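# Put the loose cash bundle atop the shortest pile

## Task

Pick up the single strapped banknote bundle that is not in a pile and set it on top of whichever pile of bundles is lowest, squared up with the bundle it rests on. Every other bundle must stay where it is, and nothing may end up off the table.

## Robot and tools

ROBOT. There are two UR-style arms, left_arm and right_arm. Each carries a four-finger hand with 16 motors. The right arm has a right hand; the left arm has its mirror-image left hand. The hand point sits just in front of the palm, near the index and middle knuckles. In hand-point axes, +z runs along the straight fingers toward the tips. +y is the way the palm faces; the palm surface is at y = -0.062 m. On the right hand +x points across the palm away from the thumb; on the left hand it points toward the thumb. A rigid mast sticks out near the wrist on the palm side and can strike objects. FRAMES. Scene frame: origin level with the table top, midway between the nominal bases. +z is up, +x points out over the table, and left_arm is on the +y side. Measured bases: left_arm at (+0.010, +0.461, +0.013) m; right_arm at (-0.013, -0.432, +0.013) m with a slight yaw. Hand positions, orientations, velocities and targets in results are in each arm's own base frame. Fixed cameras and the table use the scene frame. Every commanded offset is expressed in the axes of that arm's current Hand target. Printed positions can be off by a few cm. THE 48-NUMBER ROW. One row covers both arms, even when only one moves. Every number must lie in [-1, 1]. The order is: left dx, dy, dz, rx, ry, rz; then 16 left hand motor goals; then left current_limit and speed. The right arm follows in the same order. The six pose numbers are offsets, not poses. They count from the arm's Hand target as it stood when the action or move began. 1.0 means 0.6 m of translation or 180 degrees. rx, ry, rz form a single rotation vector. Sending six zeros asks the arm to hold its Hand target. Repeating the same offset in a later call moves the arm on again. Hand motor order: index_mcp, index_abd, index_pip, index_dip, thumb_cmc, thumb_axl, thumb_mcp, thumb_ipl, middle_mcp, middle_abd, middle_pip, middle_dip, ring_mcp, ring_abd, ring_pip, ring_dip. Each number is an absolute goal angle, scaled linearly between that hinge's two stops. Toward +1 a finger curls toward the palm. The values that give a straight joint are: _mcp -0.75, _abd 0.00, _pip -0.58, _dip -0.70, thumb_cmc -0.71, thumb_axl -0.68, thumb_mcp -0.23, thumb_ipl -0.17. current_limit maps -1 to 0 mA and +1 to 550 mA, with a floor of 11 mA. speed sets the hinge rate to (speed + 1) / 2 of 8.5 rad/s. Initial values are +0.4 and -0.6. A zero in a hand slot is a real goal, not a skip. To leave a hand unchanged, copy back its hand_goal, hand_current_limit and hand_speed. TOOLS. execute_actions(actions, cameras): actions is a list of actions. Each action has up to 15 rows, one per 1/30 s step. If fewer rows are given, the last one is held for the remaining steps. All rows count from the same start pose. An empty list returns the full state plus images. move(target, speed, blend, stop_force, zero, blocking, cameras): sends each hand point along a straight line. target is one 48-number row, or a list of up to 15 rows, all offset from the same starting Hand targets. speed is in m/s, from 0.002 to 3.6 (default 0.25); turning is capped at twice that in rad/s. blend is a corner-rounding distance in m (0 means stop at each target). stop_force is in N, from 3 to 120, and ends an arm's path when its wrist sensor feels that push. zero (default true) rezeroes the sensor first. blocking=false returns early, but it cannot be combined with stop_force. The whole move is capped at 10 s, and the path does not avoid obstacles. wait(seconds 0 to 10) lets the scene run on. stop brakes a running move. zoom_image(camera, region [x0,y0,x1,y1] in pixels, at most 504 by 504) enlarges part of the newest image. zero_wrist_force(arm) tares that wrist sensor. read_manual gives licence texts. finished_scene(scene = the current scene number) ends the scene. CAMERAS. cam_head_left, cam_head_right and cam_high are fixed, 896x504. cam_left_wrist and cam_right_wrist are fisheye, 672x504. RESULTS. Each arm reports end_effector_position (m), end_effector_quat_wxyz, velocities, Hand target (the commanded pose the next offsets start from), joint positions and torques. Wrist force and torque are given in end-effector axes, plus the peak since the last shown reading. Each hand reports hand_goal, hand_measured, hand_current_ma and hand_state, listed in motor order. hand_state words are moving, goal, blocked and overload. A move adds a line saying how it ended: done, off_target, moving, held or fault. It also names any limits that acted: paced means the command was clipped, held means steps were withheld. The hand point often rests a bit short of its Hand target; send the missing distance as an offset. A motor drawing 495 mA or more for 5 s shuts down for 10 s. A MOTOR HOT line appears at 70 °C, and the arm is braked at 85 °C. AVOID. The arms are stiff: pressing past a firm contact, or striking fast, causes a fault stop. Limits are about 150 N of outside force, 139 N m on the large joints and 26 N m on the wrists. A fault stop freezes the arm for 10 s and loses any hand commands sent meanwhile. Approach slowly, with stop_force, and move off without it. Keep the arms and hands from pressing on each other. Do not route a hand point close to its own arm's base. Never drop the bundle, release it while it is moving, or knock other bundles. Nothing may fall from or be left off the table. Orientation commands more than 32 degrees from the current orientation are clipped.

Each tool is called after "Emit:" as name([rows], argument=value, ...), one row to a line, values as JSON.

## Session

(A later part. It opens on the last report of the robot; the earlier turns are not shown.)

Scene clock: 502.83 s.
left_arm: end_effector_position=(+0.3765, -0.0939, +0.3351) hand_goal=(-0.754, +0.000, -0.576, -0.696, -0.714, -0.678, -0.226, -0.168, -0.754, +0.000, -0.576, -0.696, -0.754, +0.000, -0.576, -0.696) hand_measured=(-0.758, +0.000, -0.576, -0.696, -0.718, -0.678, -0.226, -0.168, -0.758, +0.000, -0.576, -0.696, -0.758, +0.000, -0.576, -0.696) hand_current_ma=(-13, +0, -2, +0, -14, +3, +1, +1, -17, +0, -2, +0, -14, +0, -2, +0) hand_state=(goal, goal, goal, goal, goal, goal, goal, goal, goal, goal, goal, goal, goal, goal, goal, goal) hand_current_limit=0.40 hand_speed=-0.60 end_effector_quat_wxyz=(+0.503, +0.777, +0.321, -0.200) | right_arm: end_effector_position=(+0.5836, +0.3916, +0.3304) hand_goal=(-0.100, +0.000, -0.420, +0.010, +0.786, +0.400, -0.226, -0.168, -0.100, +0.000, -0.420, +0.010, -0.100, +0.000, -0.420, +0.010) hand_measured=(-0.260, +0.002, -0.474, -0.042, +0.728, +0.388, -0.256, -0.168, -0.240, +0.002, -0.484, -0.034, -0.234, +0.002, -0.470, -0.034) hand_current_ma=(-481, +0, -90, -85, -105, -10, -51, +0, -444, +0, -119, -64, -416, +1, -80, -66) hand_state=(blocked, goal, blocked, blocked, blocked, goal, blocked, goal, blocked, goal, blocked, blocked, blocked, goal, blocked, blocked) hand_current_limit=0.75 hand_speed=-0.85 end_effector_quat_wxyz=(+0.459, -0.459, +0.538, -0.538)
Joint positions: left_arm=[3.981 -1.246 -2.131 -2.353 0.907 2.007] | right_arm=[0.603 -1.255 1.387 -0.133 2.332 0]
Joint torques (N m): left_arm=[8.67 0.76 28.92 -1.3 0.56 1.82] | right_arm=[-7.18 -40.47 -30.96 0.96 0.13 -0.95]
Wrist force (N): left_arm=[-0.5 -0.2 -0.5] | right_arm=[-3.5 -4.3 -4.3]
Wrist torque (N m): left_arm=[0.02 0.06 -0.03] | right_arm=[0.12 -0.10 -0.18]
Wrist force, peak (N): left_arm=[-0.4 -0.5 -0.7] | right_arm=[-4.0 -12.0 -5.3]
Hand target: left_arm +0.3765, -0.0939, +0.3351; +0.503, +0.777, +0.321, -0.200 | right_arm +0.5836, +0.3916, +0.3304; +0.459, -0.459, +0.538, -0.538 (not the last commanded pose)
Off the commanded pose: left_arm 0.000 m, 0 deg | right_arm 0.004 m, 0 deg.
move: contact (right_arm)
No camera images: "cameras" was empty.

Fully supported. Release.

Emit:
move(target=[0,0,0,0,0,0,-0.754,0,-0.576,-0.696,-0.714,-0.678,-0.226,-0.168,-0.754,0,-0.576,-0.696,-0.754,0,-0.576,-0.696,0.4,-0.6,0,0,0,0,0,0,-0.26,0.002,-0.474,-0.042,0.728,0.388,-0.256,-0.168,-0.24,0.002,-0.484,-0.034,-0.234,0.002,-0.47,-0.034,0.4,-0.85], cameras=[])

Emit:
move(target=[0,0,0,0,0,0,-0.754,0,-0.576,-0.696,-0.714,-0.678,-0.226,-0.168,-0.754,0,-0.576,-0.696,-0.754,0,-0.576,-0.696,0.4,-0.6,0,0,0,0,0,0,-0.479,0,-0.474,-0.15,0.728,0.388,-0.256,-0.168,-0.479,0,-0.484,-0.15,-0.479,0,-0.47,-0.15,0.4,-0.85], cameras=["cam_head_left","cam_high"])

Emit:
zoom_image(camera="cam_high", region=[360, 180, 490, 310])

Scene clock: 510.70 s.
left_arm: end_effector_position=(+0.3765, -0.0939, +0.3351) hand_goal=(-0.754, +0.000, -0.576, -0.696, -0.714, -0.678, -0.226, -0.168, -0.754, +0.000, -0.576, -0.696, -0.754, +0.000, -0.576, -0.696) hand_measured=(-0.758, +0.000, -0.576, -0.696, -0.718, -0.678, -0.226, -0.168, -0.758, +0.000, -0.576, -0.696, -0.758, +0.000, -0.576, -0.696) hand_current_ma=(-13, +0, -2, +0, -14, +3, +1, +1, -17, +0, -2, +0, -14, +0, -2, +0) hand_state=(goal, goal, goal, goal, goal, goal, goal, goal, goal, goal, goal, goal, goal, goal, goal, goal) hand_current_limit=0.40 hand_speed=-0.60 end_effector_quat_wxyz=(+0.503, +0.777, +0.321, -0.200) | right_arm: end_effector_position=(+0.5836, +0.3916, +0.3304) hand_goal=(-0.260, +0.002, -0.474, -0.042, +0.728, +0.388, -0.256, -0.168, -0.240, +0.002, -0.484, -0.034, -0.234, +0.002, -0.470, -0.034) hand_measured=(-0.266, +0.002, -0.492, -0.052, +0.724, +0.386, -0.262, -0.168, -0.244, +0.002, -0.504, -0.042, -0.238, +0.002, -0.486, -0.040) hand_current_ma=(-2, +0, -15, -7, -1, -1, -5, +0, -2, +0, -17, -5, -2, +0, -12, -3) hand_state=(goal, goal, goal, goal, goal, goal, goal, goal, goal, goal, goal, goal, goal, goal, goal, goal) hand_current_limit=0.40 hand_speed=-0.85 end_effector_quat_wxyz=(+0.459, -0.459, +0.538, -0.538)
Joint positions: left_arm=[3.981 -1.246 -2.131 -2.353 0.907 2.007] | right_arm=[0.603 -1.255 1.387 -0.133 2.332 0]
Joint torques (N m): left_arm=[8.59 0.36 28.75 -1.28 0.67 1.72] | right_arm=[-7.38 -35.75 -29.75 -0.55 0.62 -1.19]
Wrist force (N): left_arm=[-0.2 -0.3 -0.3] | right_arm=[-0.1 -1.8 -4.6]
Wrist torque (N m): left_arm=[-0.01 0.02 0.00] | right_arm=[-0.21 -0.08 -0.06]
Wrist force, peak (N): left_arm=[-0.3 -0.7 -0.8] | right_arm=[-0.1 -5.6 -7.7]
Hand target: left_arm +0.3765, -0.0939, +0.3351; +0.503, +0.777, +0.321, -0.200 | right_arm +0.5836, +0.3916, +0.3304; +0.459, -0.459, +0.538, -0.538
Off the commanded pose: left_arm 0.000 m, 0 deg | right_arm 0.000 m, 0 deg.
move: done
No camera images: "cameras" was empty.

Scene clock: 511.47 s.
left_arm: end_effector_position=(+0.3765, -0.0939, +0.3351) hand_goal=(-0.754, +0.000, -0.576, -0.696, -0.714, -0.678, -0.226, -0.168, -0.754, +0.000, -0.576, -0.696, -0.754, +0.000, -0.576, -0.696) hand_measured=(-0.758, +0.000, -0.576, -0.696, -0.718, -0.678, -0.226, -0.168, -0.758, +0.000, -0.576, -0.696, -0.758, +0.000, -0.576, -0.696) hand_current_ma=(-13, +0, -2, +0, -14, +3, +1, +1, -17, +0, -2, +0, -14, +0, -2, +0) hand_state=(goal, goal, goal, goal, goal, goal, goal, goal, goal, goal, goal, goal, goal, goal, goal, goal) hand_current_limit=0.40 hand_speed=-0.60 end_effector_quat_wxyz=(+0.503, +0.777, +0.321, -0.200) | right_arm: end_effector_position=(+0.5836, +0.3916, +0.3304) hand_goal=(-0.480, +0.000, -0.474, -0.150, +0.728, +0.388, -0.256, -0.168, -0.480, +0.000, -0.484, -0.150, -0.480, +0.000, -0.470, -0.150) hand_measured=(-0.456, +0.002, -0.474, -0.146, +0.724, +0.386, -0.262, -0.168, -0.460, +0.002, -0.484, -0.146, -0.454, +0.002, -0.470, -0.146) hand_current_ma=(+27, +0, +0, +1, -1, -1, -5, +0, +20, +0, +0, +1, +29, +1, +0, +1) hand_state=(blocked, goal, goal, goal, goal, goal, goal, goal, blocked, goal, goal, goal, blocked, goal, goal, goal) hand_current_limit=0.40 hand_speed=-0.85 end_effector_quat_wxyz=(+0.459, -0.459, +0.538, -0.538)
Joint positions: left_arm=[3.981 -1.246 -2.131 -2.353 0.907 2.007] | right_arm=[0.603 -1.255 1.387 -0.133 2.332 0]
Joint torques (N m): left_arm=[9.18 1.05 28.6 -1.24 0.66 1.7] | right_arm=[-7.47 -29.49 -29.04 -1.57 0.24 -1.2]
Wrist force (N): left_arm=[0.0 -0.5 -0.6] | right_arm=[-0.5 -3.1 -6.5]
Wrist torque (N m): left_arm=[0.00 -0.02 0.01] | right_arm=[-0.19 -0.06 -0.04]
Wrist force, peak (N): left_arm=[-0.3 -0.5 -0.8] | right_arm=[-0.5 -3.4 -7.1]
Hand target: left_arm +0.3765, -0.0939, +0.3351; +0.503, +0.777, +0.321, -0.200 | right_arm +0.5836, +0.3916, +0.3304; +0.459, -0.459, +0.538, -0.538
Off the commanded pose: left_arm 0.000 m, 0 deg | right_arm 0.000 m, 0 deg.
move: done
Images, in order (width x height): cam_head_left 896x504, cam_high 896x504.

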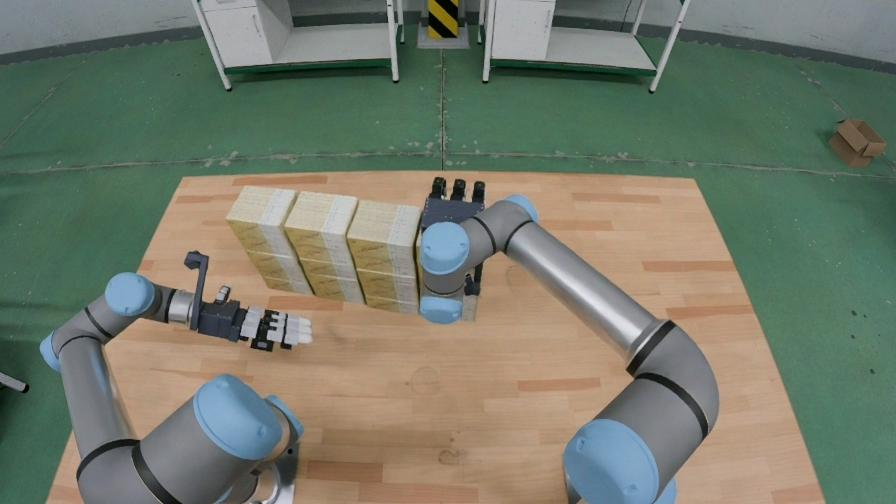

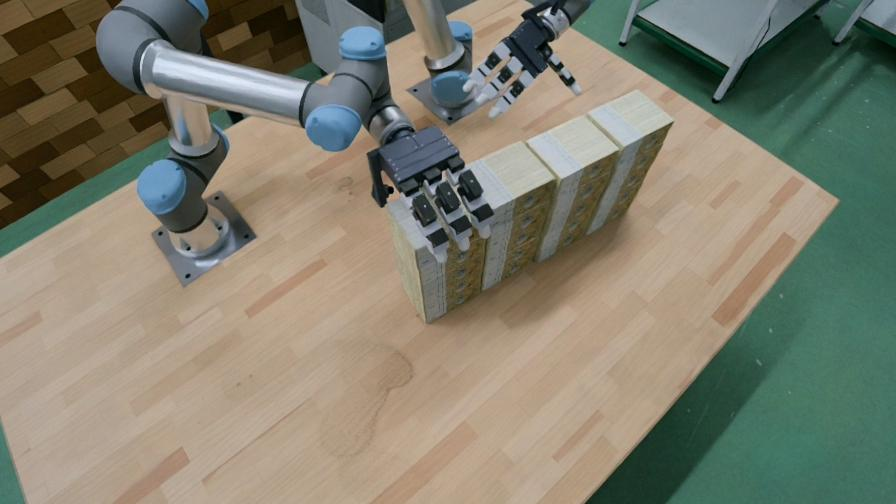

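Scaled by 3.877.

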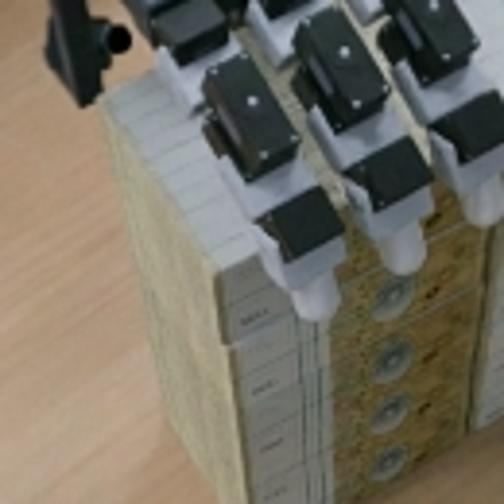

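Emit:
move([
  [0,0,0,0,0,0,-0.754,0,-0.576,-0.696,-0.714,-0.678,-0.226,-0.168,-0.754,0,-0.576,-0.696,-0.754,0,-0.576,-0.696,0.4,-0.6,0,0,-0.018,0,0,0,-0.48,0,-0.474,-0.15,0.728,0.388,-0.256,-0.168,-0.48,0,-0.484,-0.15,-0.48,0,-0.47,-0.15,0.4,-0.85],
  [0,0,0,0,0,0,-0.754,0,-0.576,-0.696,-0.714,-0.678,-0.226,-0.168,-0.754,0,-0.576,-0.696,-0.754,0,-0.576,-0.696,0.4,-0.6,0,-0.2,-0.018,0,0,0,-0.48,0,-0.474,-0.15,0.728,0.388,-0.256,-0.168,-0.48,0,-0.484,-0.15,-0.48,0,-0.47,-0.15,0.4,-0.85],
], speed=[0.03, 0.1], cameras=["cam_head_left","cam_high"])

Emit:
move(target=[0,0,0,0,0,0,-0.754,0,-0.576,-0.696,-0.714,-0.678,-0.226,-0.168,-0.754,0,-0.576,-0.696,-0.754,0,-0.576,-0.696,0.4,-0.6,0.5,0,0,0,0,0,-0.48,0,-0.474,-0.15,0.728,0.388,-0.256,-0.168,-0.48,0,-0.484,-0.15,-0.48,0,-0.47,-0.15,0.4,-0.85], speed=0.25, cameras=["cam_head_left","cam_head_right","cam_high"])

Emit:
zoom_image(camera="cam_high", region=[370, 130, 520, 340])

Emit:
zoom_image(camera="cam_head_left", region=[330, 180, 500, 340])

Scene clock: 531.33 s.
left_arm: end_effector_position=(+0.3765, -0.0939, +0.3351) hand_goal=(-0.754, +0.000, -0.576, -0.696, -0.714, -0.678, -0.226, -0.168, -0.754, +0.000, -0.576, -0.696, -0.754, +0.000, -0.576, -0.696) hand_measured=(-0.758, +0.000, -0.576, -0.696, -0.718, -0.678, -0.226, -0.168, -0.758, +0.000, -0.576, -0.696, -0.758, +0.000, -0.576, -0.696) hand_current_ma=(-13, +0, -2, +0, -14, +3, +1, +1, -17, +0, -2, +0, -14, +0, -2, +0) hand_state=(goal, goal, goal, goal, goal, goal, goal, goal, goal, goal, goal, goal, goal, goal, goal, goal) hand_current_limit=0.40 hand_speed=-0.60 end_effector_quat_wxyz=(+0.503, +0.777, +0.321, -0.200) | right_arm: end_effector_position=(+0.5728, +0.3932, +0.4503) hand_goal=(-0.480, +0.000, -0.474, -0.150, +0.728, +0.388, -0.256, -0.168, -0.480, +0.000, -0.484, -0.150, -0.480, +0.000, -0.470, -0.150) hand_measured=(-0.456, +0.002, -0.474, -0.146, +0.724, +0.386, -0.260, -0.168, -0.460, +0.002, -0.484, -0.146, -0.456, +0.002, -0.470, -0.146) hand_current_ma=(+25, +0, +0, +1, -1, -1, -2, +0, +19, +0, +0, +1, +28, +1, +0, +1) hand_state=(blocked, goal, goal, goal, goal, goal, goal, goal, goal, goal, goal, goal, blocked, goal, goal, goal) hand_current_limit=0.40 hand_speed=-0.85 end_effector_quat_wxyz=(+0.459, -0.459, +0.538, -0.538)
Joint positions: left_arm=[3.981 -1.246 -2.131 -2.353 0.907 2.007] | right_arm=[0.618 -1.264 1.092 0.171 2.346 0]
Joint torques (N m): left_arm=[9.19 0.83 28.64 -1.19 0.73 1.6] | right_arm=[2.47 -25.43 -30.53 0.44 1.2 1.94]
Wrist force (N): left_arm=[-0.3 -0.2 -0.6] | right_arm=[0.2 -0.2 0.3]
Wrist torque (N m): left_arm=[0.02 0.03 -0.02] | right_arm=[0.02 -0.17 -0.05]
Wrist force, peak (N): left_arm=[-0.3 -0.5 -1.0] | right_arm=[-0.5 -3.3 -7.1]
Hand target: left_arm +0.3765, -0.0939, +0.3351; +0.503, +0.777, +0.321, -0.200 | right_arm +0.5729, +0.3932, +0.4504; +0.459, -0.459, +0.538, -0.538
Off the commanded pose: left_arm 0.000 m, 0 deg | right_arm 0.000 m, 0 deg.
move: done
Images, in order (width x height): cam_head_left 896x504, cam_high 896x504.

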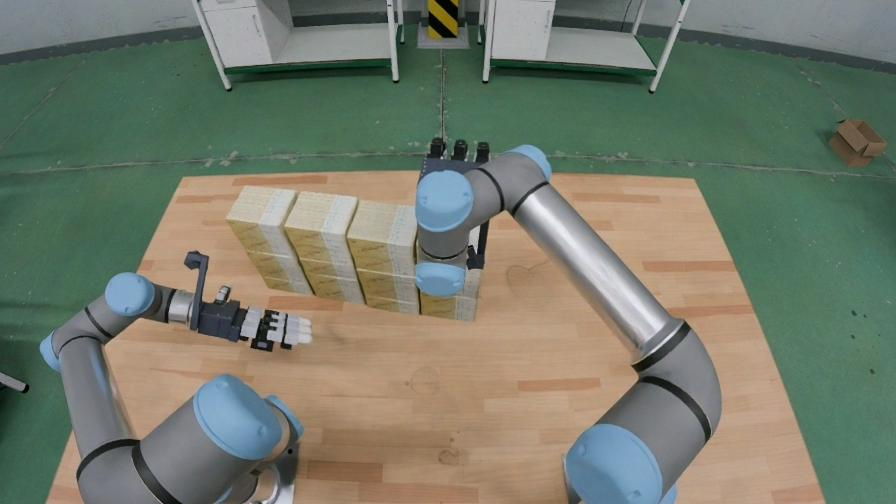

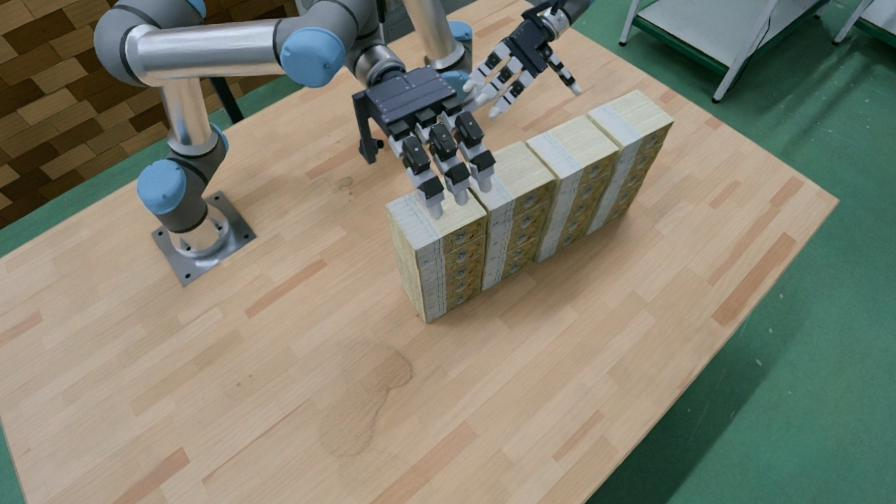

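Scene clock: 533.40 s.
left_arm: end_effector_position=(+0.3765, -0.0939, +0.3351) hand_goal=(-0.754, +0.000, -0.576, -0.696, -0.714, -0.678, -0.226, -0.168, -0.754, +0.000, -0.576, -0.696, -0.754, +0.000, -0.576, -0.696) hand_measured=(-0.758, +0.000, -0.576, -0.696, -0.718, -0.678, -0.226, -0.168, -0.758, +0.000, -0.576, -0.696, -0.758, +0.000, -0.576, -0.696) hand_current_ma=(-13, +0, -2, +0, -14, +3, +1, +1, -17, +0, -2, +0, -14, +0, -2, +0) hand_state=(goal, goal, goal, goal, goal, goal, goal, goal, goal, goal, goal, goal, goal, goal, goal, goal) hand_current_limit=0.40 hand_speed=-0.60 end_effector_quat_wxyz=(+0.503, +0.777, +0.321, -0.200) | right_arm: end_effector_position=(+0.5257, +0.0970, +0.4502) hand_goal=(-0.480, +0.000, -0.474, -0.150, +0.728, +0.388, -0.256, -0.168, -0.480, +0.000, -0.484, -0.150, -0.480, +0.000, -0.470, -0.150) hand_measured=(-0.456, +0.002, -0.474, -0.146, +0.724, +0.386, -0.258, -0.168, -0.460, +0.002, -0.484, -0.146, -0.456, +0.002, -0.470, -0.146) hand_current_ma=(+25, +0, +0, +1, -1, -1, -1, +0, +19, +0, +0, +1, +28, +1, +0, +1) hand_state=(blocked, goal, goal, goal, goal, goal, goal, goal, goal, goal, goal, goal, blocked, goal, goal, goal) hand_current_limit=0.40 hand_speed=-0.85 end_effector_quat_wxyz=(+0.459, -0.459, +0.538, -0.538)
Joint positions: left_arm=[3.981 -1.246 -2.131 -2.353 0.907 2.007] | right_arm=[-0.078 -1.813 1.66 0.152 1.651 0]
Joint torques (N m): left_arm=[8.94 0.8 28.66 -1.17 0.61 1.6] | right_arm=[-8.46 -21.53 -10.24 -0.11 -1.79 1.73]
Wrist force (N): left_arm=[-0.3 -0.2 -0.6] | right_arm=[0.7 0.2 0.2]
Wrist torque (N m): left_arm=[0.03 0.02 -0.03] | right_arm=[0.09 -0.20 0.03]
Wrist force, peak (N): left_arm=[-0.8 -0.1 -0.9] | right_arm=[1.5 0.0 0.3]
Hand target: left_arm +0.3765, -0.0939, +0.3351; +0.503, +0.777, +0.321, -0.200 | right_arm +0.5257, +0.0969, +0.4502; +0.459, -0.459, +0.538, -0.538
Off the commanded pose: left_arm 0.000 m, 0 deg | right_arm 0.000 m, 0 deg.
move: done
Images, in order (width x height): cam_head_left 896x504, cam_head_right 896x504, cam_high 896x504.

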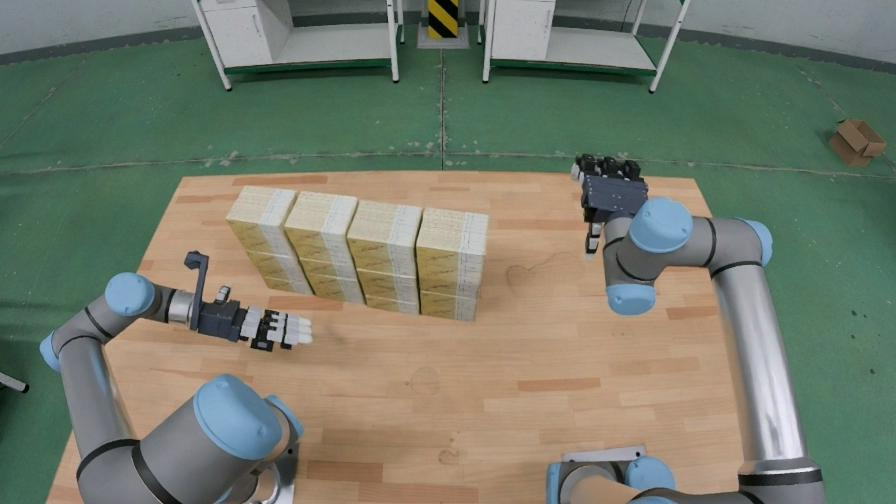

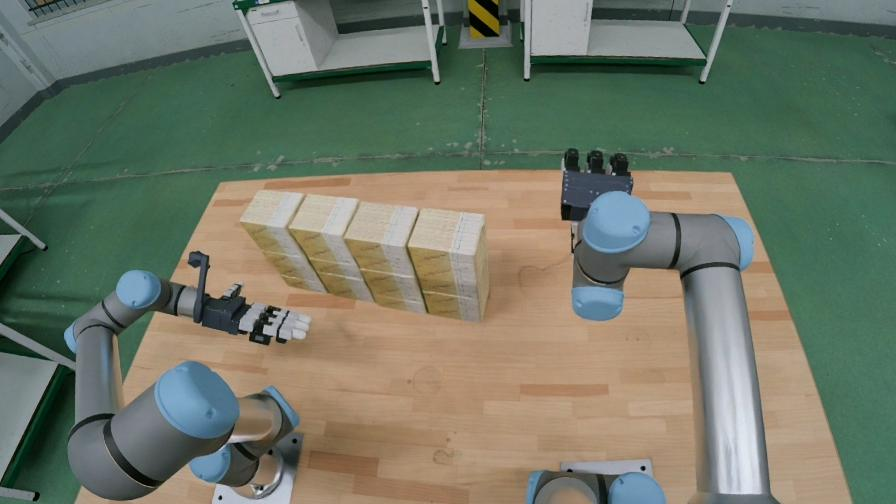

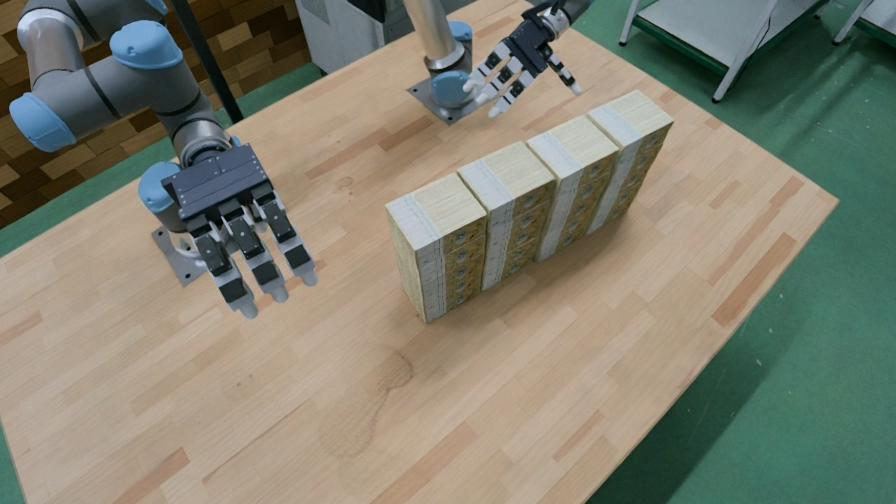

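Scaled by 2.400.

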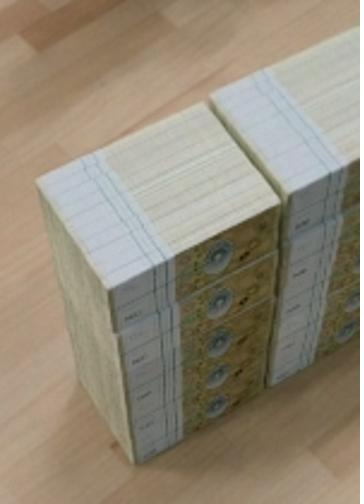

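Scaled by 2.965.

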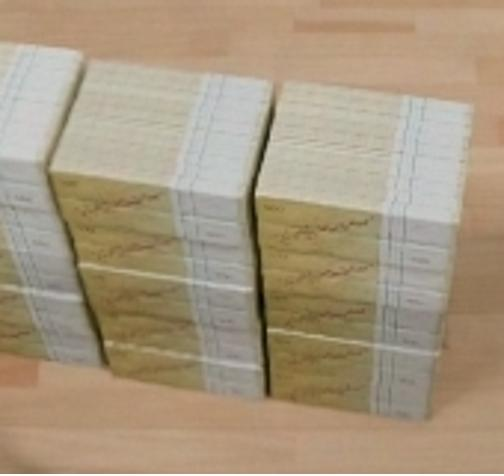

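Emit:
finished_scene(scene=2)

The scene is finished: the task was done.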